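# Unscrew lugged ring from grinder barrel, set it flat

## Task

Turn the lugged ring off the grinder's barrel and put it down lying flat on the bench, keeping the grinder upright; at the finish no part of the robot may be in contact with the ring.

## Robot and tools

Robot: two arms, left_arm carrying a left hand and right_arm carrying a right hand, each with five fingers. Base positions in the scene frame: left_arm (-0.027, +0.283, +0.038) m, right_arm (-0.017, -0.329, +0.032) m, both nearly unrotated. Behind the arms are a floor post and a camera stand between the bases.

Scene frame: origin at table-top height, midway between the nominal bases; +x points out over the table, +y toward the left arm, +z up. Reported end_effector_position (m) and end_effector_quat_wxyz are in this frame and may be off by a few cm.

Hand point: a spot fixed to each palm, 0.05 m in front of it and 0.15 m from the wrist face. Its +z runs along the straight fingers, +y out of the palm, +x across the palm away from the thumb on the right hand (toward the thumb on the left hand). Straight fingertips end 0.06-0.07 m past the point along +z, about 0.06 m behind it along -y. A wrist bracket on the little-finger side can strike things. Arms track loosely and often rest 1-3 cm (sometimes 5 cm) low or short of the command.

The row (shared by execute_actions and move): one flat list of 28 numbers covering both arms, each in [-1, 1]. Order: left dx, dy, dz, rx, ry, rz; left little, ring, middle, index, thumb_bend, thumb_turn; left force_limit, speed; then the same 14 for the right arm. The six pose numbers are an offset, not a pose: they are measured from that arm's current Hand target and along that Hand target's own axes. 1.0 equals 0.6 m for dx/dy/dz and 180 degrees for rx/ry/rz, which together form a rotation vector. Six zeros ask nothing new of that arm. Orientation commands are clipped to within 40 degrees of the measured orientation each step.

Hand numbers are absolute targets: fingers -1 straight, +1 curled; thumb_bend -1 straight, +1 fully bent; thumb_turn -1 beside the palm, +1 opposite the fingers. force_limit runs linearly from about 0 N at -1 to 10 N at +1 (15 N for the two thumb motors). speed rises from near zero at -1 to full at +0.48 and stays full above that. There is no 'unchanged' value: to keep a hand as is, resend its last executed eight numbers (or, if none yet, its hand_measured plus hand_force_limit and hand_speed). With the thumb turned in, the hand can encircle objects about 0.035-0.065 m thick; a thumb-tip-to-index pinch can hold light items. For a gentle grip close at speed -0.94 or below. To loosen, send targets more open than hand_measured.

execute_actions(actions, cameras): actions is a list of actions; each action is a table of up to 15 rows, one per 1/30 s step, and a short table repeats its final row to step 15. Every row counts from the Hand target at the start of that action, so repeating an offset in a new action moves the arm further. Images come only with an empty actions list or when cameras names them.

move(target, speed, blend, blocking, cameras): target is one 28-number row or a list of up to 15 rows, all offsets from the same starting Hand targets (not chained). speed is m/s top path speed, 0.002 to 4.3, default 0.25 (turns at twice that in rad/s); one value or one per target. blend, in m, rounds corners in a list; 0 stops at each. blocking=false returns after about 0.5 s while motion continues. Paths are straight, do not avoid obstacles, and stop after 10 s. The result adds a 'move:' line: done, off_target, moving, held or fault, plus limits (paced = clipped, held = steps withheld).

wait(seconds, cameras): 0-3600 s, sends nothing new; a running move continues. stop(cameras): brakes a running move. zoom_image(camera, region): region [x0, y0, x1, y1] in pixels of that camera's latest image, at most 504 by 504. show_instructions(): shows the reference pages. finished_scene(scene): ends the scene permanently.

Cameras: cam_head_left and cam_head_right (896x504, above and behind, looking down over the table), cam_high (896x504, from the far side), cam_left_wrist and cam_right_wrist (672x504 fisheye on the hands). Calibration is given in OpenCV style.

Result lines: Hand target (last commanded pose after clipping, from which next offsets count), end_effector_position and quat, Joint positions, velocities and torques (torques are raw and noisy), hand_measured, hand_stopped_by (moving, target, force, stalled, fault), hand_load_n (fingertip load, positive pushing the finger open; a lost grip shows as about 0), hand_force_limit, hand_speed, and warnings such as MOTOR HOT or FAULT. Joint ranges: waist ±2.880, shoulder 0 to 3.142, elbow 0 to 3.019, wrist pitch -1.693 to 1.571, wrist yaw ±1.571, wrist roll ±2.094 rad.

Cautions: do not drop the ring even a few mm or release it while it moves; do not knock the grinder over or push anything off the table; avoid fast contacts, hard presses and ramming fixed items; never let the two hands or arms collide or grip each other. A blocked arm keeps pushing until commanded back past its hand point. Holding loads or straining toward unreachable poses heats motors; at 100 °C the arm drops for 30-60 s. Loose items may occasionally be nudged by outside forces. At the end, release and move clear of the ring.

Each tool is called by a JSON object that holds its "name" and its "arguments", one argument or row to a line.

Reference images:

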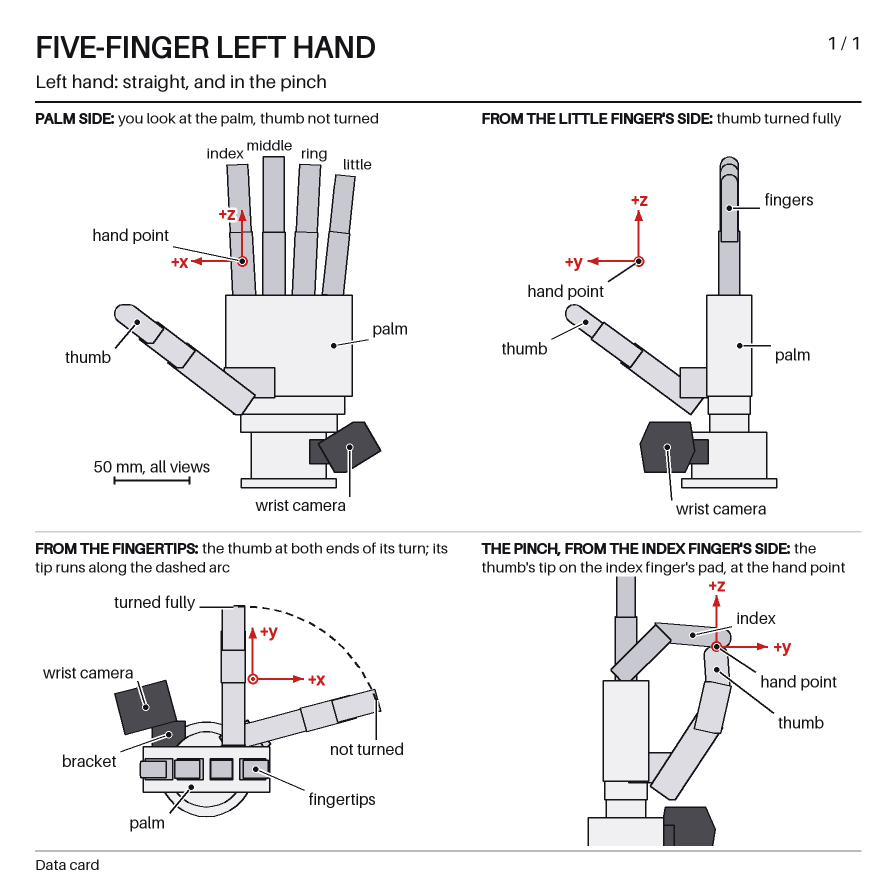

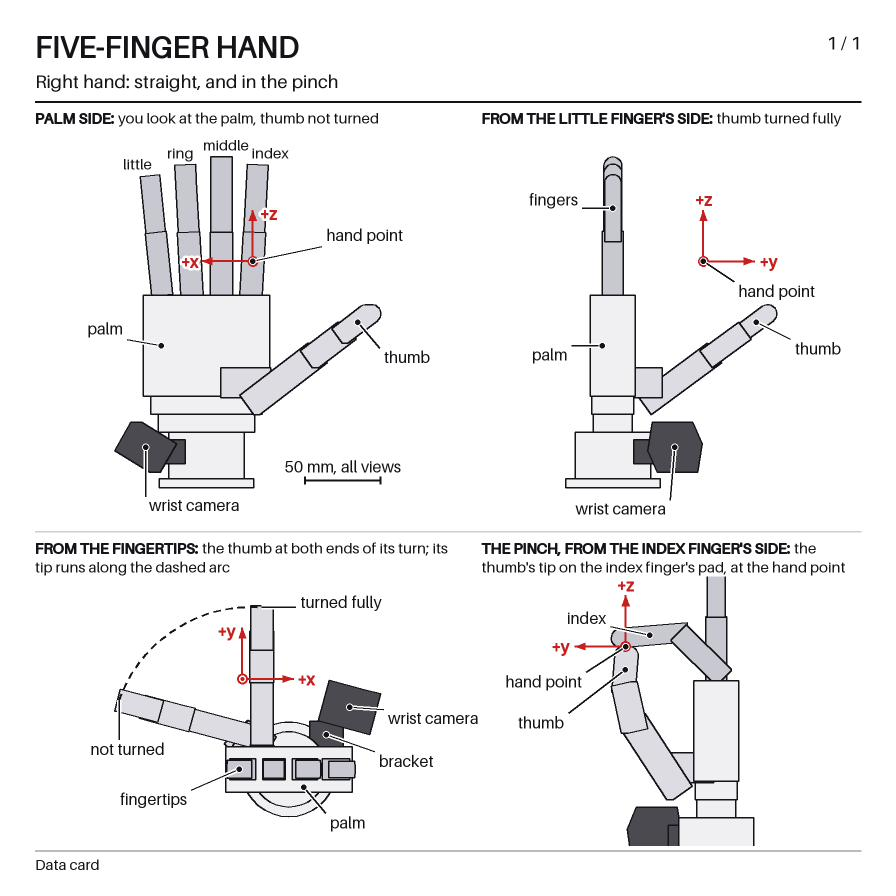

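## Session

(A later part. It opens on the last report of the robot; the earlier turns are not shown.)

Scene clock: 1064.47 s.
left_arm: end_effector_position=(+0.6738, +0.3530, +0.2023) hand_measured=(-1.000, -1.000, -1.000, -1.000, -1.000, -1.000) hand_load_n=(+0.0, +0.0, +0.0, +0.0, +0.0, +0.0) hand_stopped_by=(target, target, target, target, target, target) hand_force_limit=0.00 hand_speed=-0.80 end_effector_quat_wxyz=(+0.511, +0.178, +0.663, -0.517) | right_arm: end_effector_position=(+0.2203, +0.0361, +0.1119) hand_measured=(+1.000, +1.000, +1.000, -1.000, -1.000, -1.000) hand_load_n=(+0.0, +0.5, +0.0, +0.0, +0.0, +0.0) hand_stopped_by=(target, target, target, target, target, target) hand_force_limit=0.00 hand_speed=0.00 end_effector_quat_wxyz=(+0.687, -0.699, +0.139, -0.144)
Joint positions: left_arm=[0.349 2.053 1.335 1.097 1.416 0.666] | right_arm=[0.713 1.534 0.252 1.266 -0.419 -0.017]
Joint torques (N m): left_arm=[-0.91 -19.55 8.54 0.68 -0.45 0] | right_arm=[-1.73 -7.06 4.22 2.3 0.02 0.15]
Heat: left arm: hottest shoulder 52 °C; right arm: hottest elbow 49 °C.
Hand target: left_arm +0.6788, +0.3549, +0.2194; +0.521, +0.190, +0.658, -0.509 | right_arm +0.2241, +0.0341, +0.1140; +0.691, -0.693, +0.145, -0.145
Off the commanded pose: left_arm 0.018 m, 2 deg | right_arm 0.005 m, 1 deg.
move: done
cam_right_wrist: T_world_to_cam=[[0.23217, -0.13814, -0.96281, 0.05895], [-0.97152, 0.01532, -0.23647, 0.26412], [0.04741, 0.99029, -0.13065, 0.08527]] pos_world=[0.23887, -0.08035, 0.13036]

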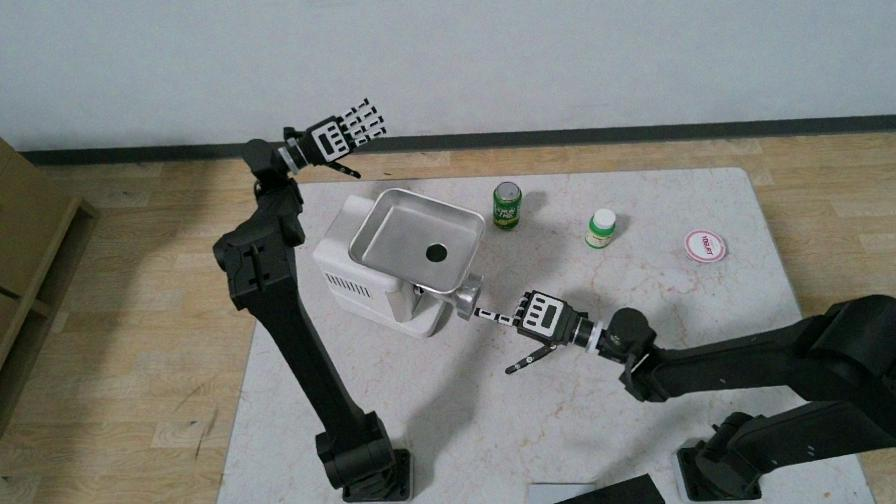

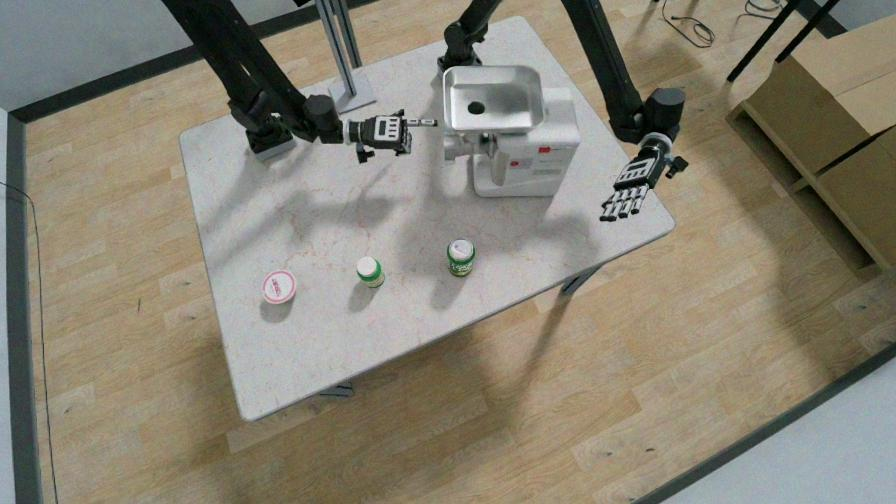

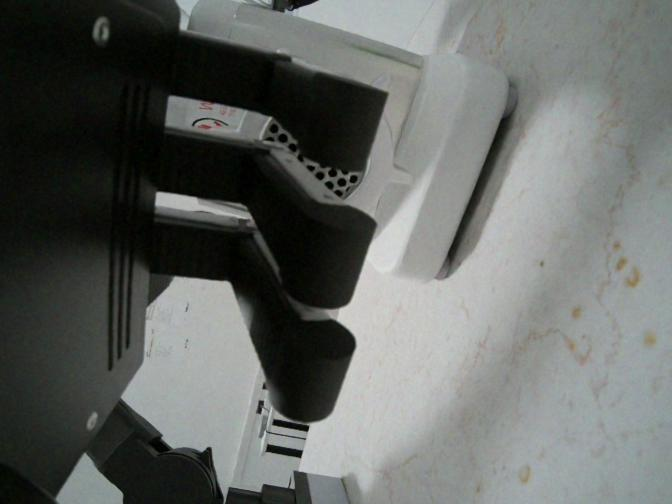

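{"name": "move", "arguments": {
  "target": [0,0,0,0,0,0,-1,-1,-1,-1,-1,-1,0,-0.8,0.0117,0.0,0.1033,0,0,0,1,1,1,-1,-1,-1,0,0],
  "speed": 0.08,
  "cameras": ["cam_head_left"]
}}

{"name": "zoom_image", "arguments": {
  "camera": "cam_head_left",
  "region": [440, 260, 510, 330]
}}

Scene clock: 1073.73 s.
left_arm: end_effector_position=(+0.6738, +0.3530, +0.2023) hand_measured=(-1.000, -1.000, -1.000, -1.000, -1.000, -1.000) hand_load_n=(+0.0, +0.0, -0.5, +0.0, +0.0, +0.0) hand_stopped_by=(target, target, target, target, target, target) hand_force_limit=0.00 hand_speed=-0.80 end_effector_quat_wxyz=(+0.511, +0.178, +0.663, -0.517) | right_arm: end_effector_position=(+0.2536, +0.0773, +0.1112) hand_measured=(+1.000, +1.000, +1.000, -1.000, -1.000, -1.000) hand_load_n=(+0.0, +0.5, +0.0, +0.0, +0.0, +0.0) hand_stopped_by=(target, target, target, target, target, target) hand_force_limit=0.00 hand_speed=0.00 end_effector_quat_wxyz=(+0.688, -0.695, +0.144, -0.153)
Joint positions: left_arm=[0.349 2.053 1.335 1.097 1.416 0.666] | right_arm=[0.748 1.632 0.385 1.239 -0.363 -0.016]
Joint torques (N m): left_arm=[-0.38 -19.14 8.31 0.57 -0.41 -0.03] | right_arm=[0.32 -8.76 6.78 1.09 0.15 0.14]
Heat: left arm: hottest shoulder 52 °C; right arm: hottest elbow 48 °C.
Hand target: left_arm +0.6788, +0.3549, +0.2194; +0.521, +0.190, +0.658, -0.509 | right_arm +0.2554, +0.0880, +0.1138; +0.691, -0.693, +0.145, -0.145
Off the commanded pose: left_arm 0.018 m, 2 deg | right_arm 0.011 m, 1 deg.
move: off_target (right_arm)

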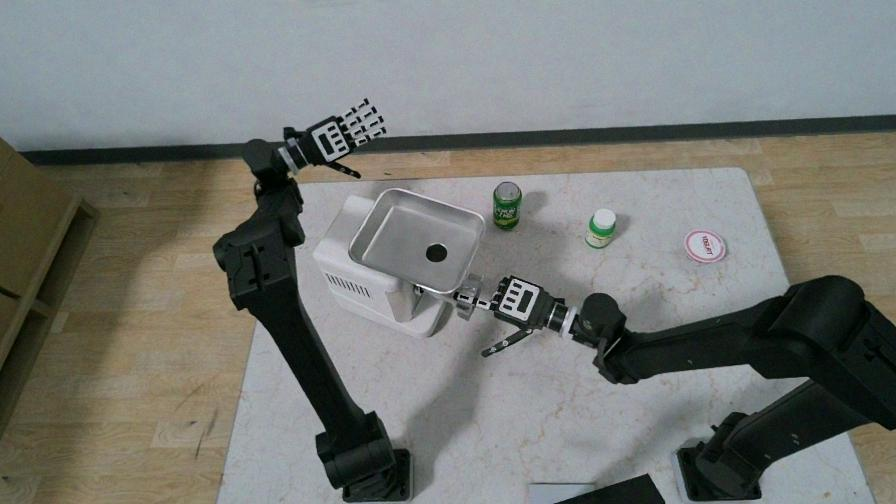

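Scaled by 7.200 from the camera's image (finer frame: 1280x720).

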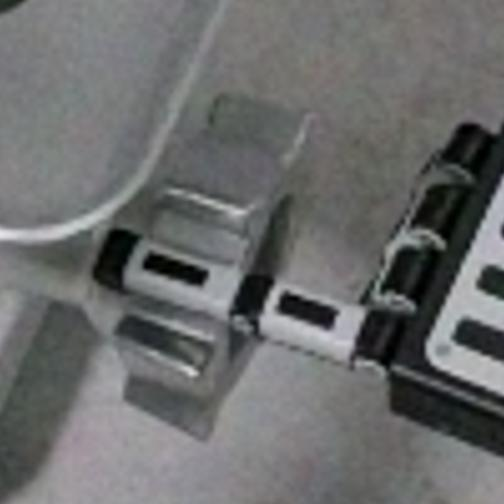

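{"name": "move", "arguments": {
  "target": [
    [0,0,0,0,0,0,-1,-1,-1,-1,-1,-1,0,-0.8,-0.02,0.022,-0.01,0,0,0,1,1,1,-1,-1,-1,0,0],
    [0,0,0,0,0,0,-1,-1,-1,-1,-1,-1,0,-0.8,-0.02,0.1167,-0.0167,-0.14,0,0,1,1,1,-1,-1,-1,0,0]
  ],
  "speed": 0.05,
  "blend": [0.01,0],
  "cameras": ["cam_head_left"]
}}

{"name": "zoom_image", "arguments": {
  "camera": "cam_head_left",
  "region": [440, 260, 510, 330]
}}

Scene clock: 1088.50 s.
left_arm: end_effector_position=(+0.6738, +0.3530, +0.2023) hand_measured=(-1.000, -1.000, -1.000, -1.000, -1.000, -1.000) hand_load_n=(+0.0, +0.0, +0.0, +0.0, +0.0, +0.0) hand_stopped_by=(target, target, target, target, target, target) hand_force_limit=0.00 hand_speed=-0.80 end_effector_quat_wxyz=(+0.511, +0.178, +0.663, -0.517) | right_arm: end_effector_position=(+0.2489, +0.1008, +0.1025) hand_measured=(+1.000, +1.000, +1.000, -1.000, -1.000, -1.000) hand_load_n=(+0.0, +0.0, +0.0, +0.5, +0.0, -0.5) hand_stopped_by=(target, target, target, target, target, target) hand_force_limit=0.00 hand_speed=0.00 end_effector_quat_wxyz=(-0.585, +0.784, -0.170, +0.116)
Joint positions: left_arm=[0.349 2.053 1.335 1.097 1.416 0.666] | right_arm=[0.819 1.469 0.533 0.631 -0.292 -0.072]
Joint torques (N m): left_arm=[-1.49 -18.96 8.53 0.7 -0.42 0.01] | right_arm=[-0.32 -4.72 5.27 -1.33 0.76 -0.54]
Heat: left arm: hottest shoulder 52 °C; right arm: hottest elbow 48 °C.
Hand target: left_arm +0.6788, +0.3549, +0.2194; +0.521, +0.190, +0.658, -0.509 | right_arm +0.2402, +0.0835, +0.0438; -0.523, +0.827, -0.173, +0.110
Off the commanded pose: left_arm 0.018 m, 2 deg | right_arm 0.062 m, 9 deg.
move: off_target (right_arm); blend cut to 0.0094 m at target 1

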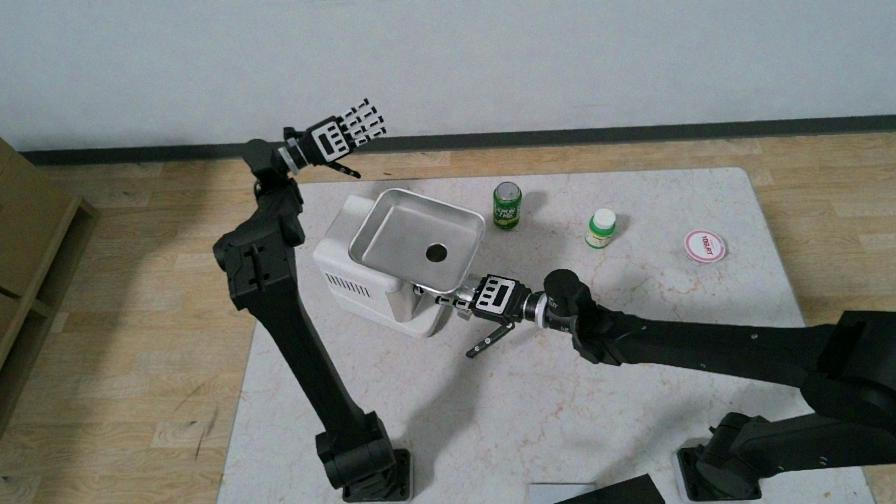

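Scaled by 7.200 from the camera's image (finer frame: 1280x720).

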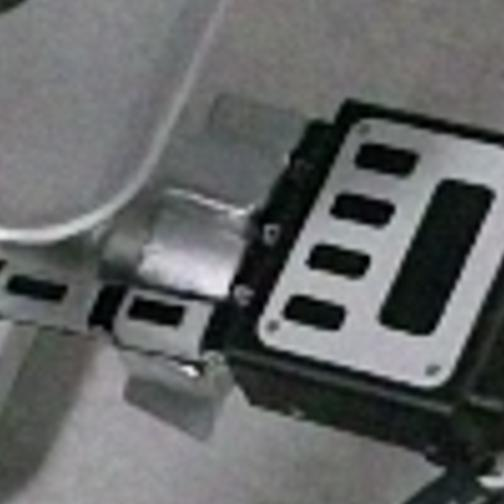

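{"name": "move", "arguments": {
  "target": [0,0,0,0,0,0,-1,-1,-1,-1,-1,-1,0,-0.8,0,0.0443,-0.016,-0.07,0,0,1,1,1,-1,-1,-1,0,0],
  "speed": 0.05,
  "cameras": ["cam_head_left"]
}}

{"name": "zoom_image", "arguments": {
  "camera": "cam_head_left",
  "region": [440, 260, 510, 330]
}}

Scene clock: 1102.83 s.
left_arm: end_effector_position=(+0.6738, +0.3530, +0.2023) hand_measured=(-1.000, -1.000, -1.000, -1.000, -1.000, -1.000) hand_load_n=(+0.0, +0.0, +0.0, +0.0, +0.0, +0.0) hand_stopped_by=(target, target, target, target, target, target) hand_force_limit=0.00 hand_speed=-0.80 end_effector_quat_wxyz=(+0.511, +0.178, +0.663, -0.517) | right_arm: end_effector_position=(+0.2436, +0.0935, +0.1065) hand_measured=(+1.000, +1.000, +1.000, -1.000, -1.000, -1.000) hand_load_n=(+0.0, -1.0, +0.0, +1.0, +0.0, +0.0) hand_stopped_by=(target, target, target, target, target, target) hand_force_limit=0.00 hand_speed=0.00 end_effector_quat_wxyz=(-0.521, +0.825, -0.198, +0.092)
Joint positions: left_arm=[0.349 2.053 1.335 1.097 1.416 0.666] | right_arm=[0.828 1.392 0.611 0.308 -0.265 -0.072]
Joint torques (N m): left_arm=[-1.14 -19.02 8.35 0.73 -0.45 -0.03] | right_arm=[-0.38 -2.08 5.33 -1.84 1.01 -0.99]
Heat: left arm: hottest shoulder 52 °C; right arm: hottest elbow 48 °C.
Hand target: left_arm +0.6788, +0.3549, +0.2194; +0.521, +0.190, +0.658, -0.509 | right_arm +0.2323, +0.0652, +0.0240; -0.430, +0.879, -0.184, +0.090
Off the commanded pose: left_arm 0.018 m, 2 deg | right_arm 0.088 m, 12 deg.
move: off_target (right_arm)

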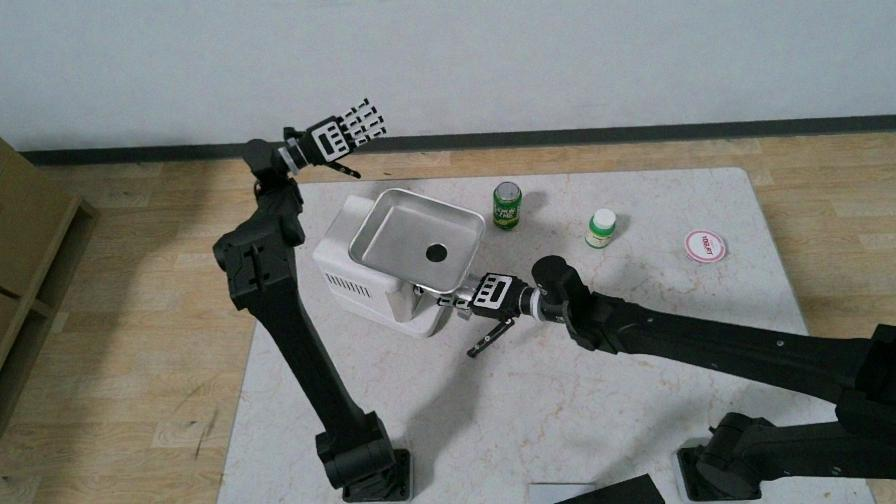

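Scaled by 7.200 from the camera's image (finer frame: 1280x720).

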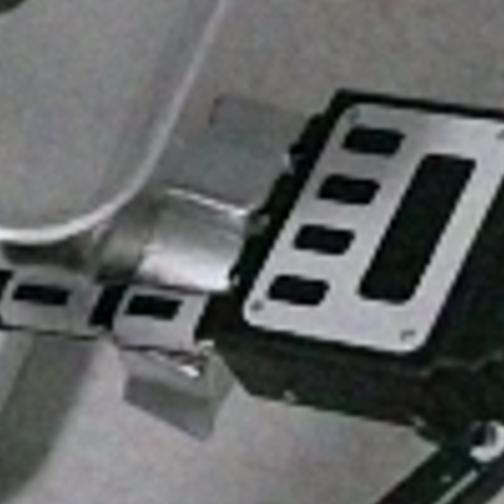

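{"name": "move", "arguments": {
  "target": [0,0,0,0,0,0,-1,-1,-1,-1,-1,-1,0,-0.8,0,0.0162,-0.0507,-0.085,0,0,1,1,1,-1,-1,-1,0,0],
  "speed": 0.05,
  "cameras": ["cam_head_left"]
}}

{"name": "zoom_image", "arguments": {
  "camera": "cam_head_left",
  "region": [440, 260, 510, 330]
}}

Scene clock: 1162.53 s.
left_arm: end_effector_position=(+0.6738, +0.3530, +0.2023) hand_measured=(-1.000, -1.000, -1.000, -1.000, -1.000, -1.000) hand_load_n=(+0.0, +0.0, +0.0, +0.0, +0.0, +0.0) hand_stopped_by=(target, target, target, target, target, target) hand_force_limit=0.00 hand_speed=-0.80 end_effector_quat_wxyz=(+0.511, +0.178, +0.663, -0.517) | right_arm: end_effector_position=(+0.2401, +0.0821, +0.1221) hand_measured=(+1.000, +1.000, +1.000, -1.000, -1.000, -1.000) hand_load_n=(+0.0, -1.0, +0.0, +1.0, +0.0, +0.0) hand_stopped_by=(target, target, target, target, target, target) hand_force_limit=0.00 hand_speed=0.00 end_effector_quat_wxyz=(-0.414, +0.883, -0.209, +0.078)
Joint positions: left_arm=[0.349 2.053 1.335 1.097 1.416 0.666] | right_arm=[0.849 1.352 0.785 -0.152 -0.203 -0.128]
Joint torques (N m): left_arm=[-0.21 -19.02 8.66 0.7 -0.45 0.01] | right_arm=[-0.85 -3.37 3.73 -1.83 1.11 -0.86]
Heat: left arm: hottest shoulder 52 °C; right arm: hottest elbow 47 °C.
Hand target: left_arm +0.6788, +0.3549, +0.2194; +0.521, +0.190, +0.658, -0.509 | right_arm +0.2203, +0.0377, +0.0350; -0.309, +0.929, -0.194, +0.065
Off the commanded pose: left_arm 0.018 m, 2 deg | right_arm 0.100 m, 13 deg.
move: off_target (right_arm)

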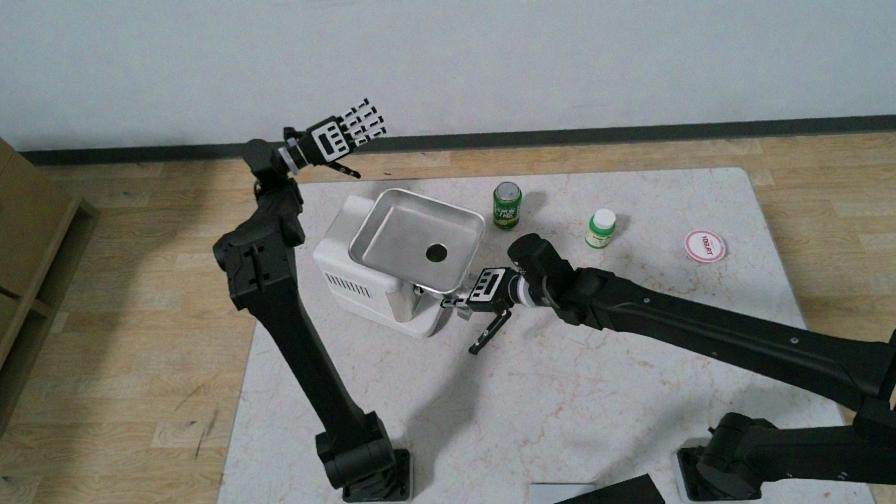

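Scaled by 7.200 from the camera's image (finer frame: 1280x720).

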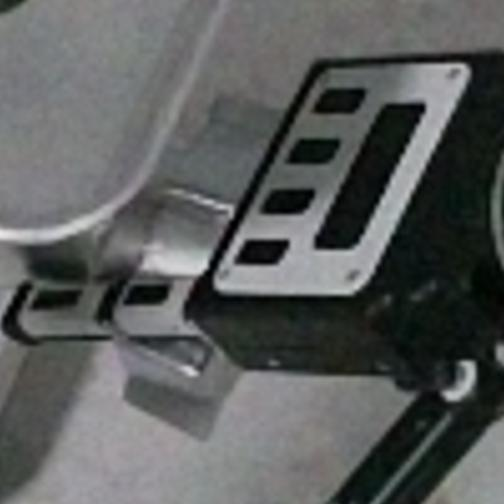

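{"name": "move", "arguments": {
  "target": [
    [0,0,0,0,0,0,-1,-1,-1,-1,-1,-1,0,-0.8,-0.0115,-0.085,-0.1758,0,0,0,1,1,1,-1,-1,-1,0,0],
    [0,0,0,0,0,0,-1,-1,-1,-1,-1,-1,0,-0.8,-0.006,-0.1528,-0.2555,-0.038,0,0,1,1,1,-1,-1,-1,0,0]
  ],
  "speed": 0.12,
  "blend": [0.01,0],
  "cameras": ["cam_head_left","cam_high"]
}}

Scene clock: 1239.40 s.
left_arm: end_effector_position=(+0.6738, +0.3530, +0.2023) hand_measured=(-1.000, -1.000, -1.000, -1.000, -1.000, -1.000) hand_load_n=(+0.0, +0.0, +0.0, +0.0, +0.0, -0.5) hand_stopped_by=(target, target, target, target, target, target) hand_force_limit=0.00 hand_speed=-0.80 end_effector_quat_wxyz=(+0.511, +0.178, +0.663, -0.517) | right_arm: end_effector_position=(+0.2033, +0.0109, +0.1957) hand_measured=(+1.000, +1.000, +1.000, -1.000, -1.000, -1.000) hand_load_n=(+0.0, +0.0, +0.0, +0.0, +0.0, +0.0) hand_stopped_by=(target, target, target, target, target, target) hand_force_limit=0.00 hand_speed=0.00 end_effector_quat_wxyz=(-0.241, +0.946, -0.211, +0.046)
Joint positions: left_arm=[0.349 2.053 1.335 1.097 1.416 0.666] | right_arm=[0.855 1.248 1.03 -0.873 -0.128 -0.209]
Joint torques (N m): left_arm=[-1.03 -19.37 8.59 0.53 -0.42 0] | right_arm=[0.09 -8.82 13.34 0.46 0.09 -0.14]
Heat: left arm: hottest shoulder 53 °C; right arm: hottest elbow 46 °C.
Hand target: left_arm +0.6788, +0.3549, +0.2194; +0.521, +0.190, +0.658, -0.509 | right_arm +0.2095, +0.0224, +0.2126; -0.253, +0.946, -0.198, +0.053
Off the commanded pose: left_arm 0.018 m, 2 deg | right_arm 0.021 m, 2 deg.
move: off_target (right_arm)

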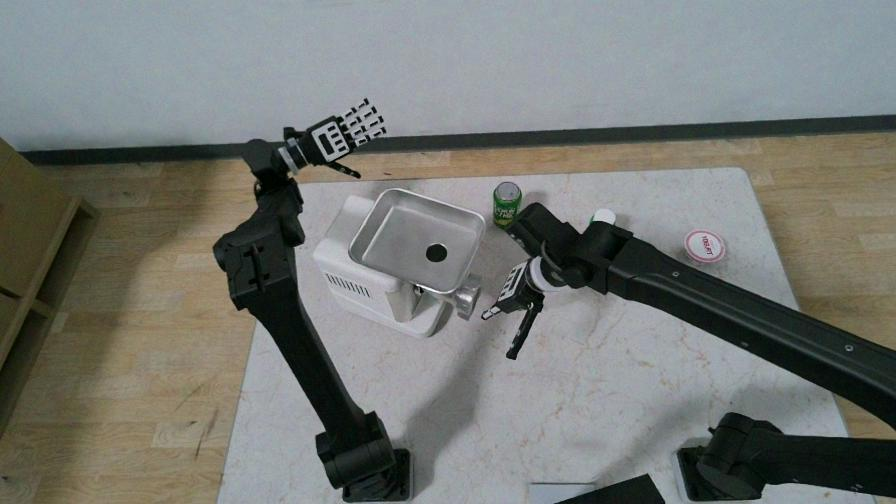

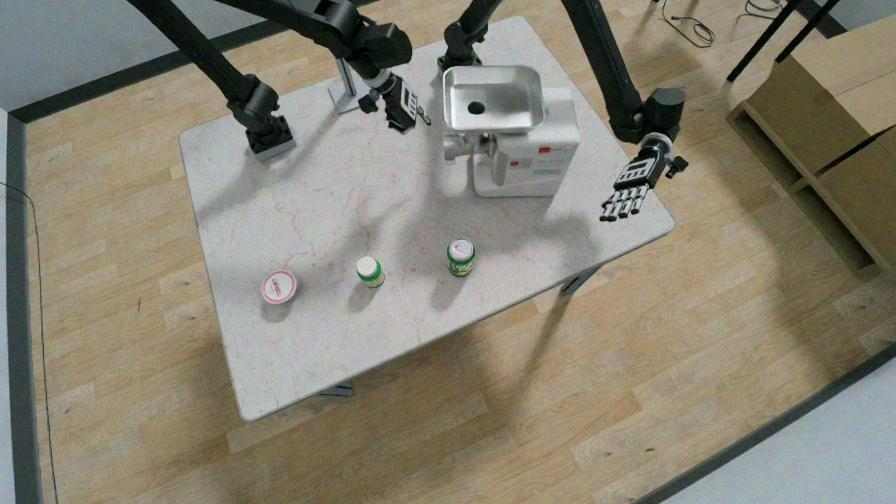

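{"name": "move", "arguments": {
  "target": [0,0,0,0,0,0,-1,-1,-1,-1,-1,-1,0,-0.8,0.0018,-0.0783,0.0412,0,0,0,1,1,1,-1,-1,-1,0,0],
  "speed": 0.06,
  "cameras": ["cam_head_left"]
}}

{"name": "zoom_image", "arguments": {
  "camera": "cam_head_left",
  "region": [440, 260, 510, 330]
}}

Scene clock: 1247.70 s.
left_arm: end_effector_position=(+0.6738, +0.3530, +0.2023) hand_measured=(-1.000, -1.000, -1.000, -1.000, -1.000, -1.000) hand_load_n=(+0.0, +0.0, +0.0, +0.0, +0.0, +0.0) hand_stopped_by=(target, target, target, target, target, target) hand_force_limit=0.00 hand_speed=-0.80 end_effector_quat_wxyz=(+0.511, +0.178, +0.663, -0.517) | right_arm: end_effector_position=(+0.2261, +0.0538, +0.1969) hand_measured=(+1.000, +1.000, +1.000, -1.000, -1.000, -1.000) hand_load_n=(+0.0, +0.0, +0.0, -0.5, +0.0, +0.0) hand_stopped_by=(target, target, target, target, target, target) hand_force_limit=0.00 hand_speed=0.00 end_effector_quat_wxyz=(-0.237, +0.950, -0.200, +0.047)
Joint positions: left_arm=[0.349 2.053 1.335 1.097 1.416 0.666] | right_arm=[0.881 1.38 1.157 -0.873 -0.115 -0.209]
Joint torques (N m): left_arm=[-0.79 -18.9 8.32 0.53 -0.45 -0.07] | right_arm=[0.38 -10.75 13.5 0.65 0.09 0.11]
Heat: left arm: hottest shoulder 53 °C; right arm: hottest elbow 48 °C.
Hand target: left_arm +0.6788, +0.3549, +0.2194; +0.521, +0.190, +0.658, -0.509 | right_arm +0.2318, +0.0706, +0.2147; -0.253, +0.946, -0.198, +0.053
Off the commanded pose: left_arm 0.018 m, 2 deg | right_arm 0.025 m, 2 deg.
move: off_target (right_arm)

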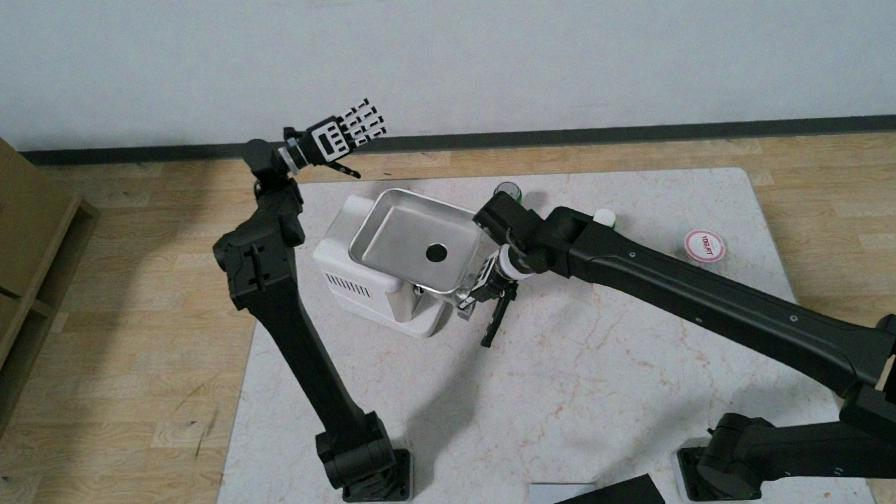

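Scaled by 7.200 from the camera's image (finer frame: 1280x720).

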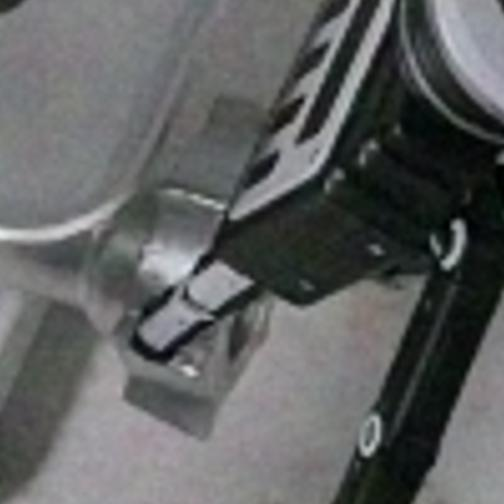

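{"name": "move", "arguments": {
  "target": [
    [0,0,0,0,0,0,-1,-1,-1,-1,-1,-1,0,-0.8,0.0022,0.052,0.0427,0,0,0,1,1,1,-1,-1,-1,0,0],
    [0,0,0,0,0,0,-1,-1,-1,-1,-1,-1,0,-0.8,0.002,0.1055,0.0697,0,0,0,1,1,1,-1,-1,-1,0,0]
  ],
  "speed": 0.06,
  "cameras": ["cam_head_left"]
}}

{"name": "zoom_image", "arguments": {
  "camera": "cam_head_left",
  "region": [440, 260, 510, 330]
}}

Scene clock: 1263.00 s.
left_arm: end_effector_position=(+0.6738, +0.3530, +0.2023) hand_measured=(-1.000, -1.000, -1.000, -1.000, -1.000, -1.000) hand_load_n=(+0.0, +0.0, +0.0, +0.0, +0.0, +0.0) hand_stopped_by=(target, target, target, target, target, target) hand_force_limit=0.00 hand_speed=-0.80 end_effector_quat_wxyz=(+0.511, +0.178, +0.663, -0.517) | right_arm: end_effector_position=(+0.2240, +0.0539, +0.1722) hand_measured=(+1.000, +1.000, +1.000, -1.000, -1.000, -1.000) hand_load_n=(+0.0, +0.0, +0.0, +0.0, +0.0, +0.0) hand_stopped_by=(target, target, target, target, target, target) hand_force_limit=0.00 hand_speed=0.00 end_effector_quat_wxyz=(-0.282, +0.938, -0.194, +0.063)
Joint positions: left_arm=[0.349 2.053 1.335 1.097 1.416 0.666] | right_arm=[0.881 1.333 1.023 -0.688 -0.126 -0.209]
Joint torques (N m): left_arm=[-1.14 -19.25 8.62 0.79 -0.42 -0.03] | right_arm=[-1.55 -8.82 6.58 0.55 0.11 -0.08]
Heat: left arm: hottest shoulder 53 °C; right arm: hottest elbow 50 °C.
Hand target: left_arm +0.6788, +0.3549, +0.2194; +0.521, +0.190, +0.658, -0.509 | right_arm +0.2193, +0.0390, +0.1468; -0.253, +0.946, -0.198, +0.053
Off the commanded pose: left_arm 0.018 m, 2 deg | right_arm 0.030 m, 4 deg.
move: off_target (right_arm)

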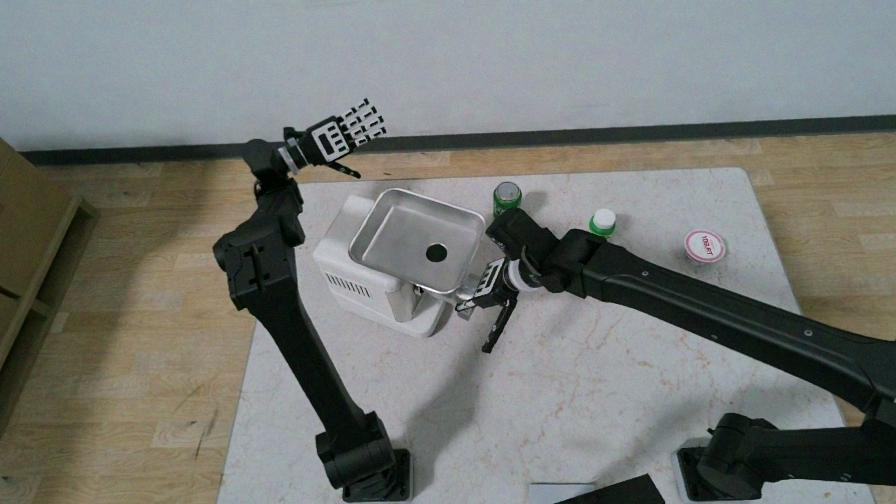

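Scaled by 7.200 from the camera's image (finer frame: 1280x720).

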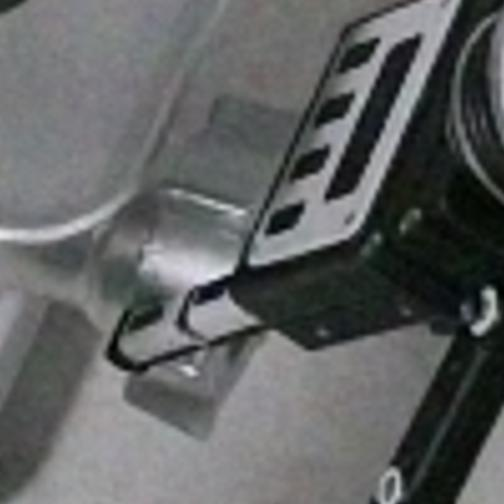

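{"name": "move", "arguments": {
  "target": [0,0,0,0,0,0,-1,-1,-1,-1,-1,-1,0,-0.8,0.0,0.0537,0.027,0,0,0,1,1,1,-1,-1,-1,0,0],
  "speed": 0.06,
  "cameras": ["cam_head_left"]
}}

{"name": "zoom_image", "arguments": {
  "camera": "cam_head_left",
  "region": [440, 260, 510, 330]
}}

Scene clock: 1271.07 s.
left_arm: end_effector_position=(+0.6738, +0.3530, +0.2023) hand_measured=(-1.000, -1.000, -1.000, -1.000, -1.000, -1.000) hand_load_n=(+0.0, +0.0, +0.0, +0.0, +0.0, +0.0) hand_stopped_by=(target, target, target, target, target, target) hand_force_limit=0.00 hand_speed=-0.80 end_effector_quat_wxyz=(+0.511, +0.178, +0.663, -0.517) | right_arm: end_effector_position=(+0.2220, +0.0488, +0.1659) hand_measured=(+1.000, +1.000, +1.000, -1.000, -1.000, -1.000) hand_load_n=(+0.0, +0.0, +0.5, +0.5, +0.0, +0.0) hand_stopped_by=(target, target, target, target, target, target) hand_force_limit=0.00 hand_speed=0.00 end_effector_quat_wxyz=(-0.310, +0.928, -0.192, +0.072)
Joint positions: left_arm=[0.349 2.053 1.335 1.097 1.416 0.666] | right_arm=[0.871 1.288 0.947 -0.595 -0.139 -0.209]
Joint torques (N m): left_arm=[-0.85 -19.78 8.21 0.54 -0.41 -0.01] | right_arm=[-1.73 -6.18 4.74 -0.21 0.34 -0.18]
Heat: left arm: hottest shoulder 53 °C; right arm: hottest elbow 50 °C.
Hand target: left_arm +0.6788, +0.3549, +0.2194; +0.521, +0.190, +0.658, -0.509 | right_arm +0.2114, +0.0208, +0.1168; -0.253, +0.946, -0.198, +0.053
Off the commanded pose: left_arm 0.018 m, 2 deg | right_arm 0.058 m, 7 deg.
move: off_target (right_arm)

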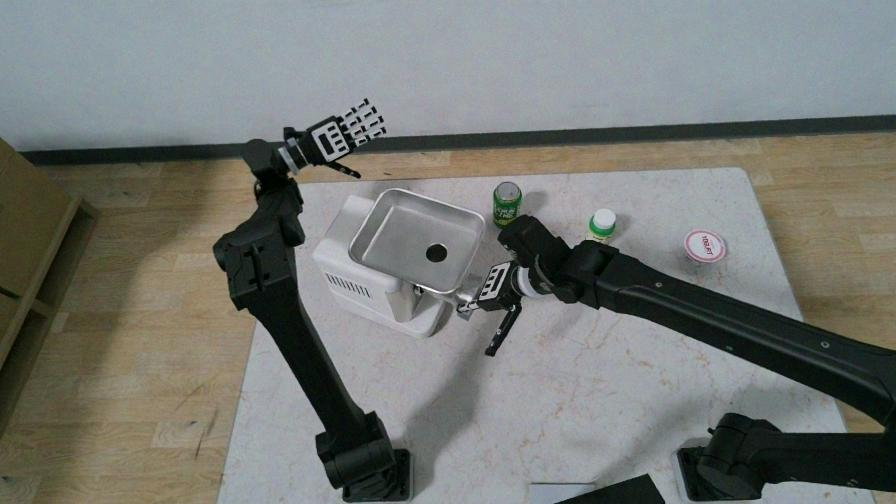

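Scaled by 7.200 from the camera's image (finer frame: 1280x720).

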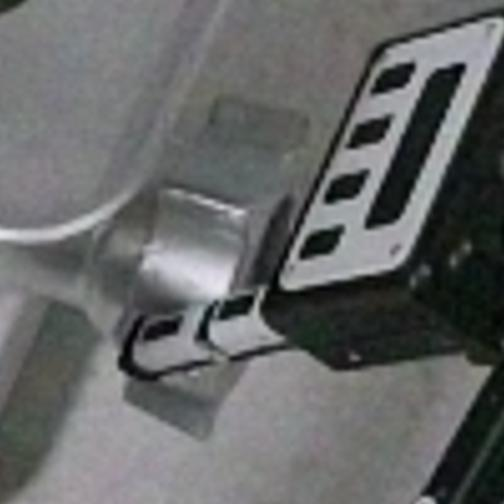

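{"name": "move", "arguments": {
  "target": [0,0,0,0,0,0,-1,-1,-1,-1,-1,-1,0,-0.8,0.0,0.065,0.04,-0.05,0,0,1,1,1,-1,-1,-1,0,0],
  "speed": 0.06,
  "cameras": ["cam_head_left"]
}}

{"name": "zoom_image", "arguments": {
  "camera": "cam_head_left",
  "region": [440, 260, 510, 330]
}}

Scene clock: 1279.27 s.
left_arm: end_effector_position=(+0.6738, +0.3530, +0.2023) hand_measured=(-1.000, -1.000, -1.000, -1.000, -1.000, -1.000) hand_load_n=(+0.0, +0.0, +0.0, +0.0, +0.0, +0.0) hand_stopped_by=(target, target, target, target, target, target) hand_force_limit=0.00 hand_speed=-0.80 end_effector_quat_wxyz=(+0.511, +0.178, +0.663, -0.517) | right_arm: end_effector_position=(+0.2239, +0.0465, +0.1646) hand_measured=(+1.000, +1.000, +1.000, -1.000, -1.000, -1.000) hand_load_n=(+0.0, +0.0, +0.0, +1.0, +0.0, +0.0) hand_stopped_by=(target, target, target, target, target, target) hand_force_limit=0.00 hand_speed=0.00 end_effector_quat_wxyz=(-0.294, +0.933, -0.196, +0.072)
Joint positions: left_arm=[0.349 2.053 1.335 1.097 1.416 0.666] | right_arm=[0.871 1.304 0.969 -0.631 -0.124 -0.209]
Joint torques (N m): left_arm=[-0.91 -19.43 8.36 0.72 -0.48 0] | right_arm=[-1.14 -1.9 3.25 -2.07 1.13 -0.3]
Heat: left arm: hottest shoulder 53 °C; right arm: hottest elbow 49 °C.
Hand target: left_arm +0.6788, +0.3549, +0.2194; +0.521, +0.190, +0.658, -0.509 | right_arm +0.2027, +0.0008, +0.0765; -0.178, +0.962, -0.202, +0.038
Off the commanded pose: left_arm 0.018 m, 2 deg | right_arm 0.101 m, 14 deg.
move: off_target (right_arm)

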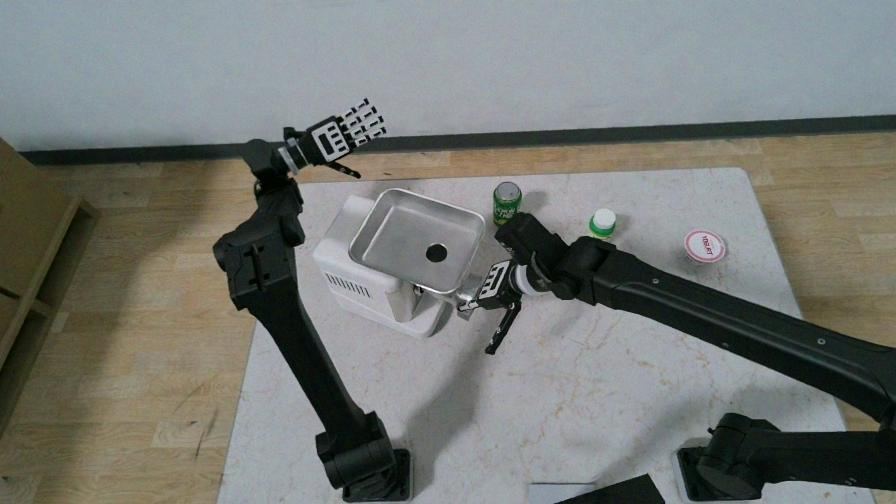

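Scaled by 7.200 from the camera's image (finer frame: 1280x720).

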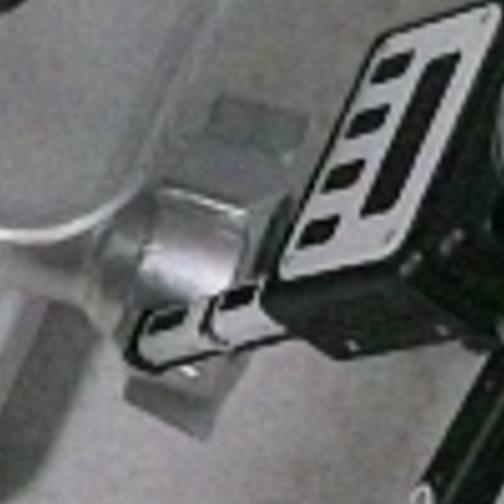

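{"name": "move", "arguments": {
  "target": [
    [0,0,0,0,0,0,-1,-1,-1,-1,-1,-1,0,-0.8,-0.0138,-0.0037,-0.1832,0,0,0,1,1,1,-1,-1,-1,0,0],
    [0,0,0,0,0,0,-1,-1,-1,-1,-1,-1,0,-0.8,0.0605,-0.0962,-0.0808,0.4262,-0.1834,0.4685,-1,-1,-1,-1,-1,1,0,0]
  ],
  "speed": 0.2,
  "cameras": ["all"]
}}

Scene clock: 1391.30 s.
left_arm: end_effector_position=(+0.6738, +0.3530, +0.2023) hand_measured=(-1.000, -1.000, -1.000, -1.000, -1.000, -1.000) hand_load_n=(+0.0, +0.0, -0.5, +0.0, +0.0, +0.0) hand_stopped_by=(target, target, target, target, target, target) hand_force_limit=0.00 hand_speed=-0.80 end_effector_quat_wxyz=(+0.511, +0.178, +0.663, -0.517) | right_arm: end_effector_position=(+0.2525, +0.0151, +0.1373) hand_measured=(-1.000, -1.000, -1.000, -1.000, -1.000, +1.000) hand_load_n=(+0.0, +0.0, +0.0, +0.0, +0.0, +0.0) hand_stopped_by=(target, target, target, target, target, target) hand_force_limit=0.00 hand_speed=0.00 end_effector_quat_wxyz=(+0.660, -0.303, +0.663, +0.184)
Joint positions: left_arm=[0.349 2.053 1.335 1.097 1.416 0.666] | right_arm=[0.773 1.804 0.194 1.547 0.109 1.421]
Joint torques (N m): left_arm=[-1.2 -18.96 8.47 0.57 -0.39 -0.04] | right_arm=[0.38 -7.88 2.39 2.48 0.14 0.15]
Heat: left arm: hottest shoulder 53 °C; right arm: hottest elbow 45 °C.
Hand target: left_arm +0.6788, +0.3549, +0.2194; +0.521, +0.190, +0.658, -0.509 | right_arm +0.2505, +0.0197, +0.1424; +0.697, -0.278, +0.628, +0.208
Off the commanded pose: left_arm 0.018 m, 2 deg | right_arm 0.007 m, 7 deg.
joint sent to its limit (right arm) — joint 4 (wrist pitch), upper limit. The joint targets are off in orientation, not in position.
move: off_target (right_arm); target 2's new numbers were sent with right_arm's hand 0.007 m and 7 deg from that target
cam_right_wrist: T_world_to_cam=[[-0.62474, 0.66869, -0.40319, 0.2005], [-0.47535, 0.08395, 0.87578, 0.02269], [0.61947, 0.73879, 0.26542, -0.08718]] pos_world=[0.19006, -0.07157, 0.08411]

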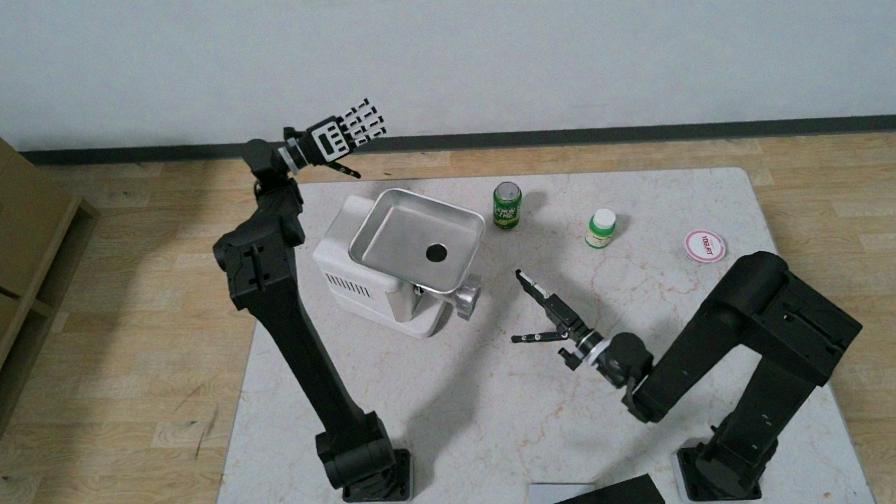

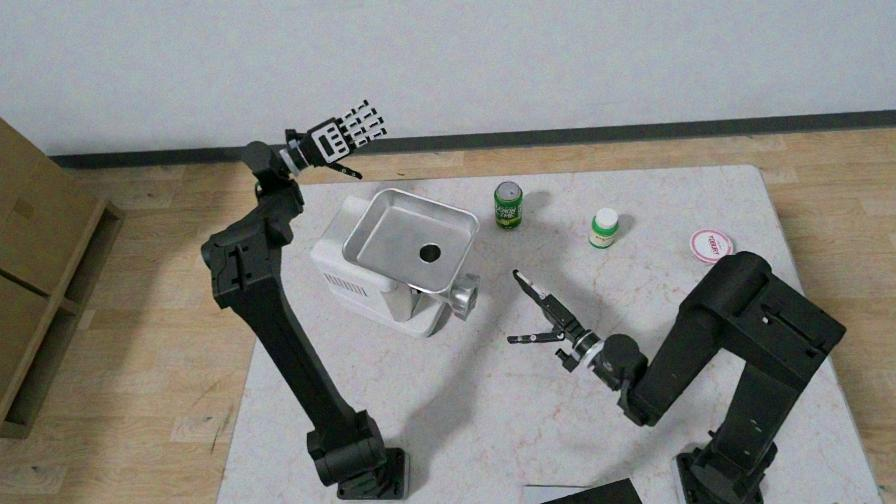

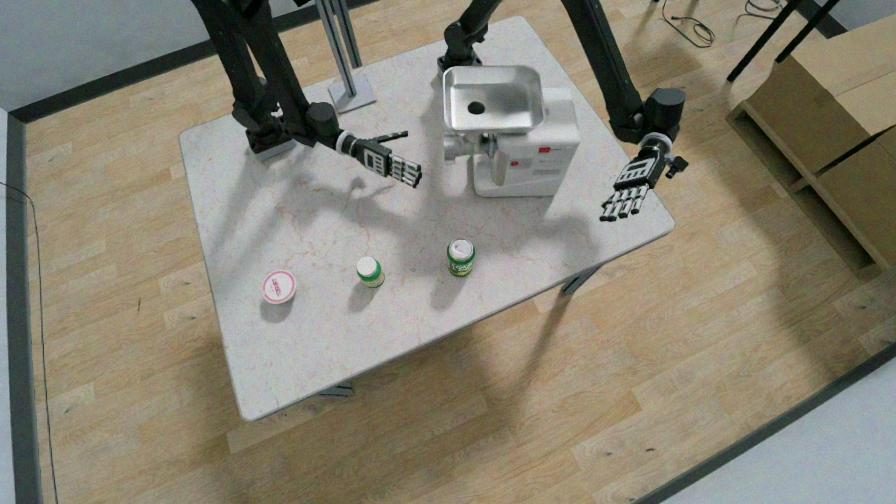

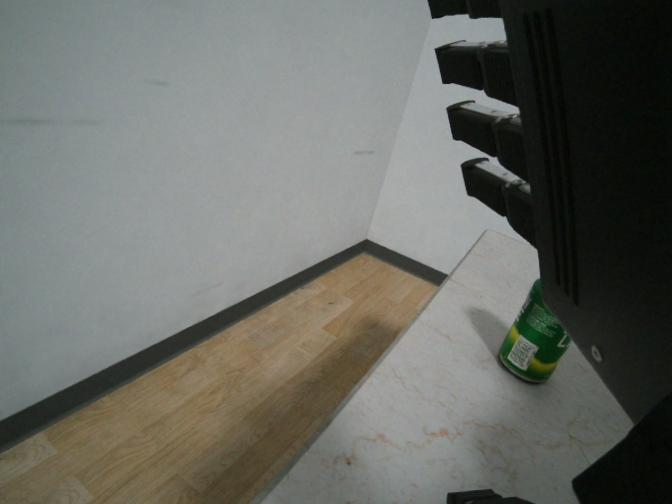

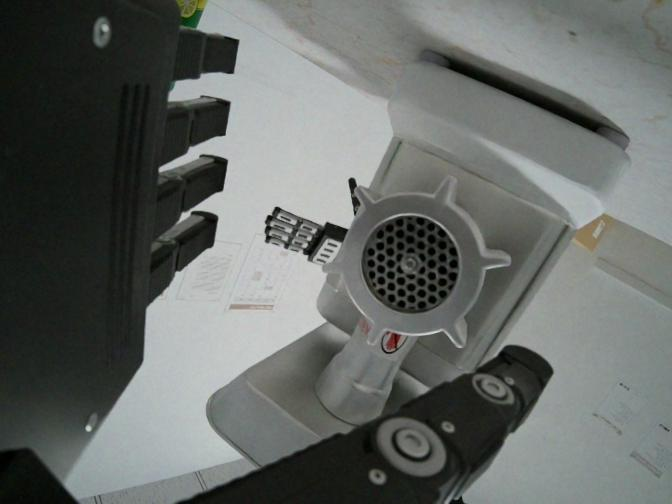

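{"name": "zoom_image", "arguments": {
  "camera": "cam_right_wrist",
  "region": [300, 150, 560, 380]
}}

Scaled by 1.938 from the camera's image (finer frame: 960x720).

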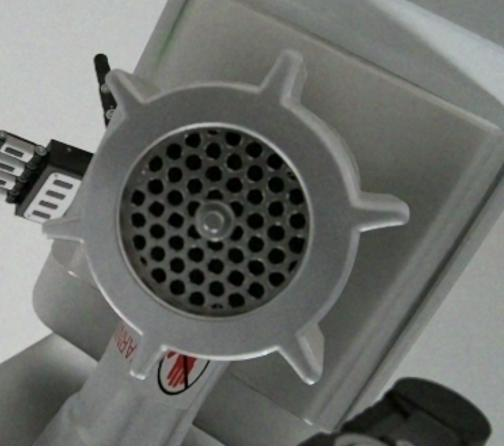

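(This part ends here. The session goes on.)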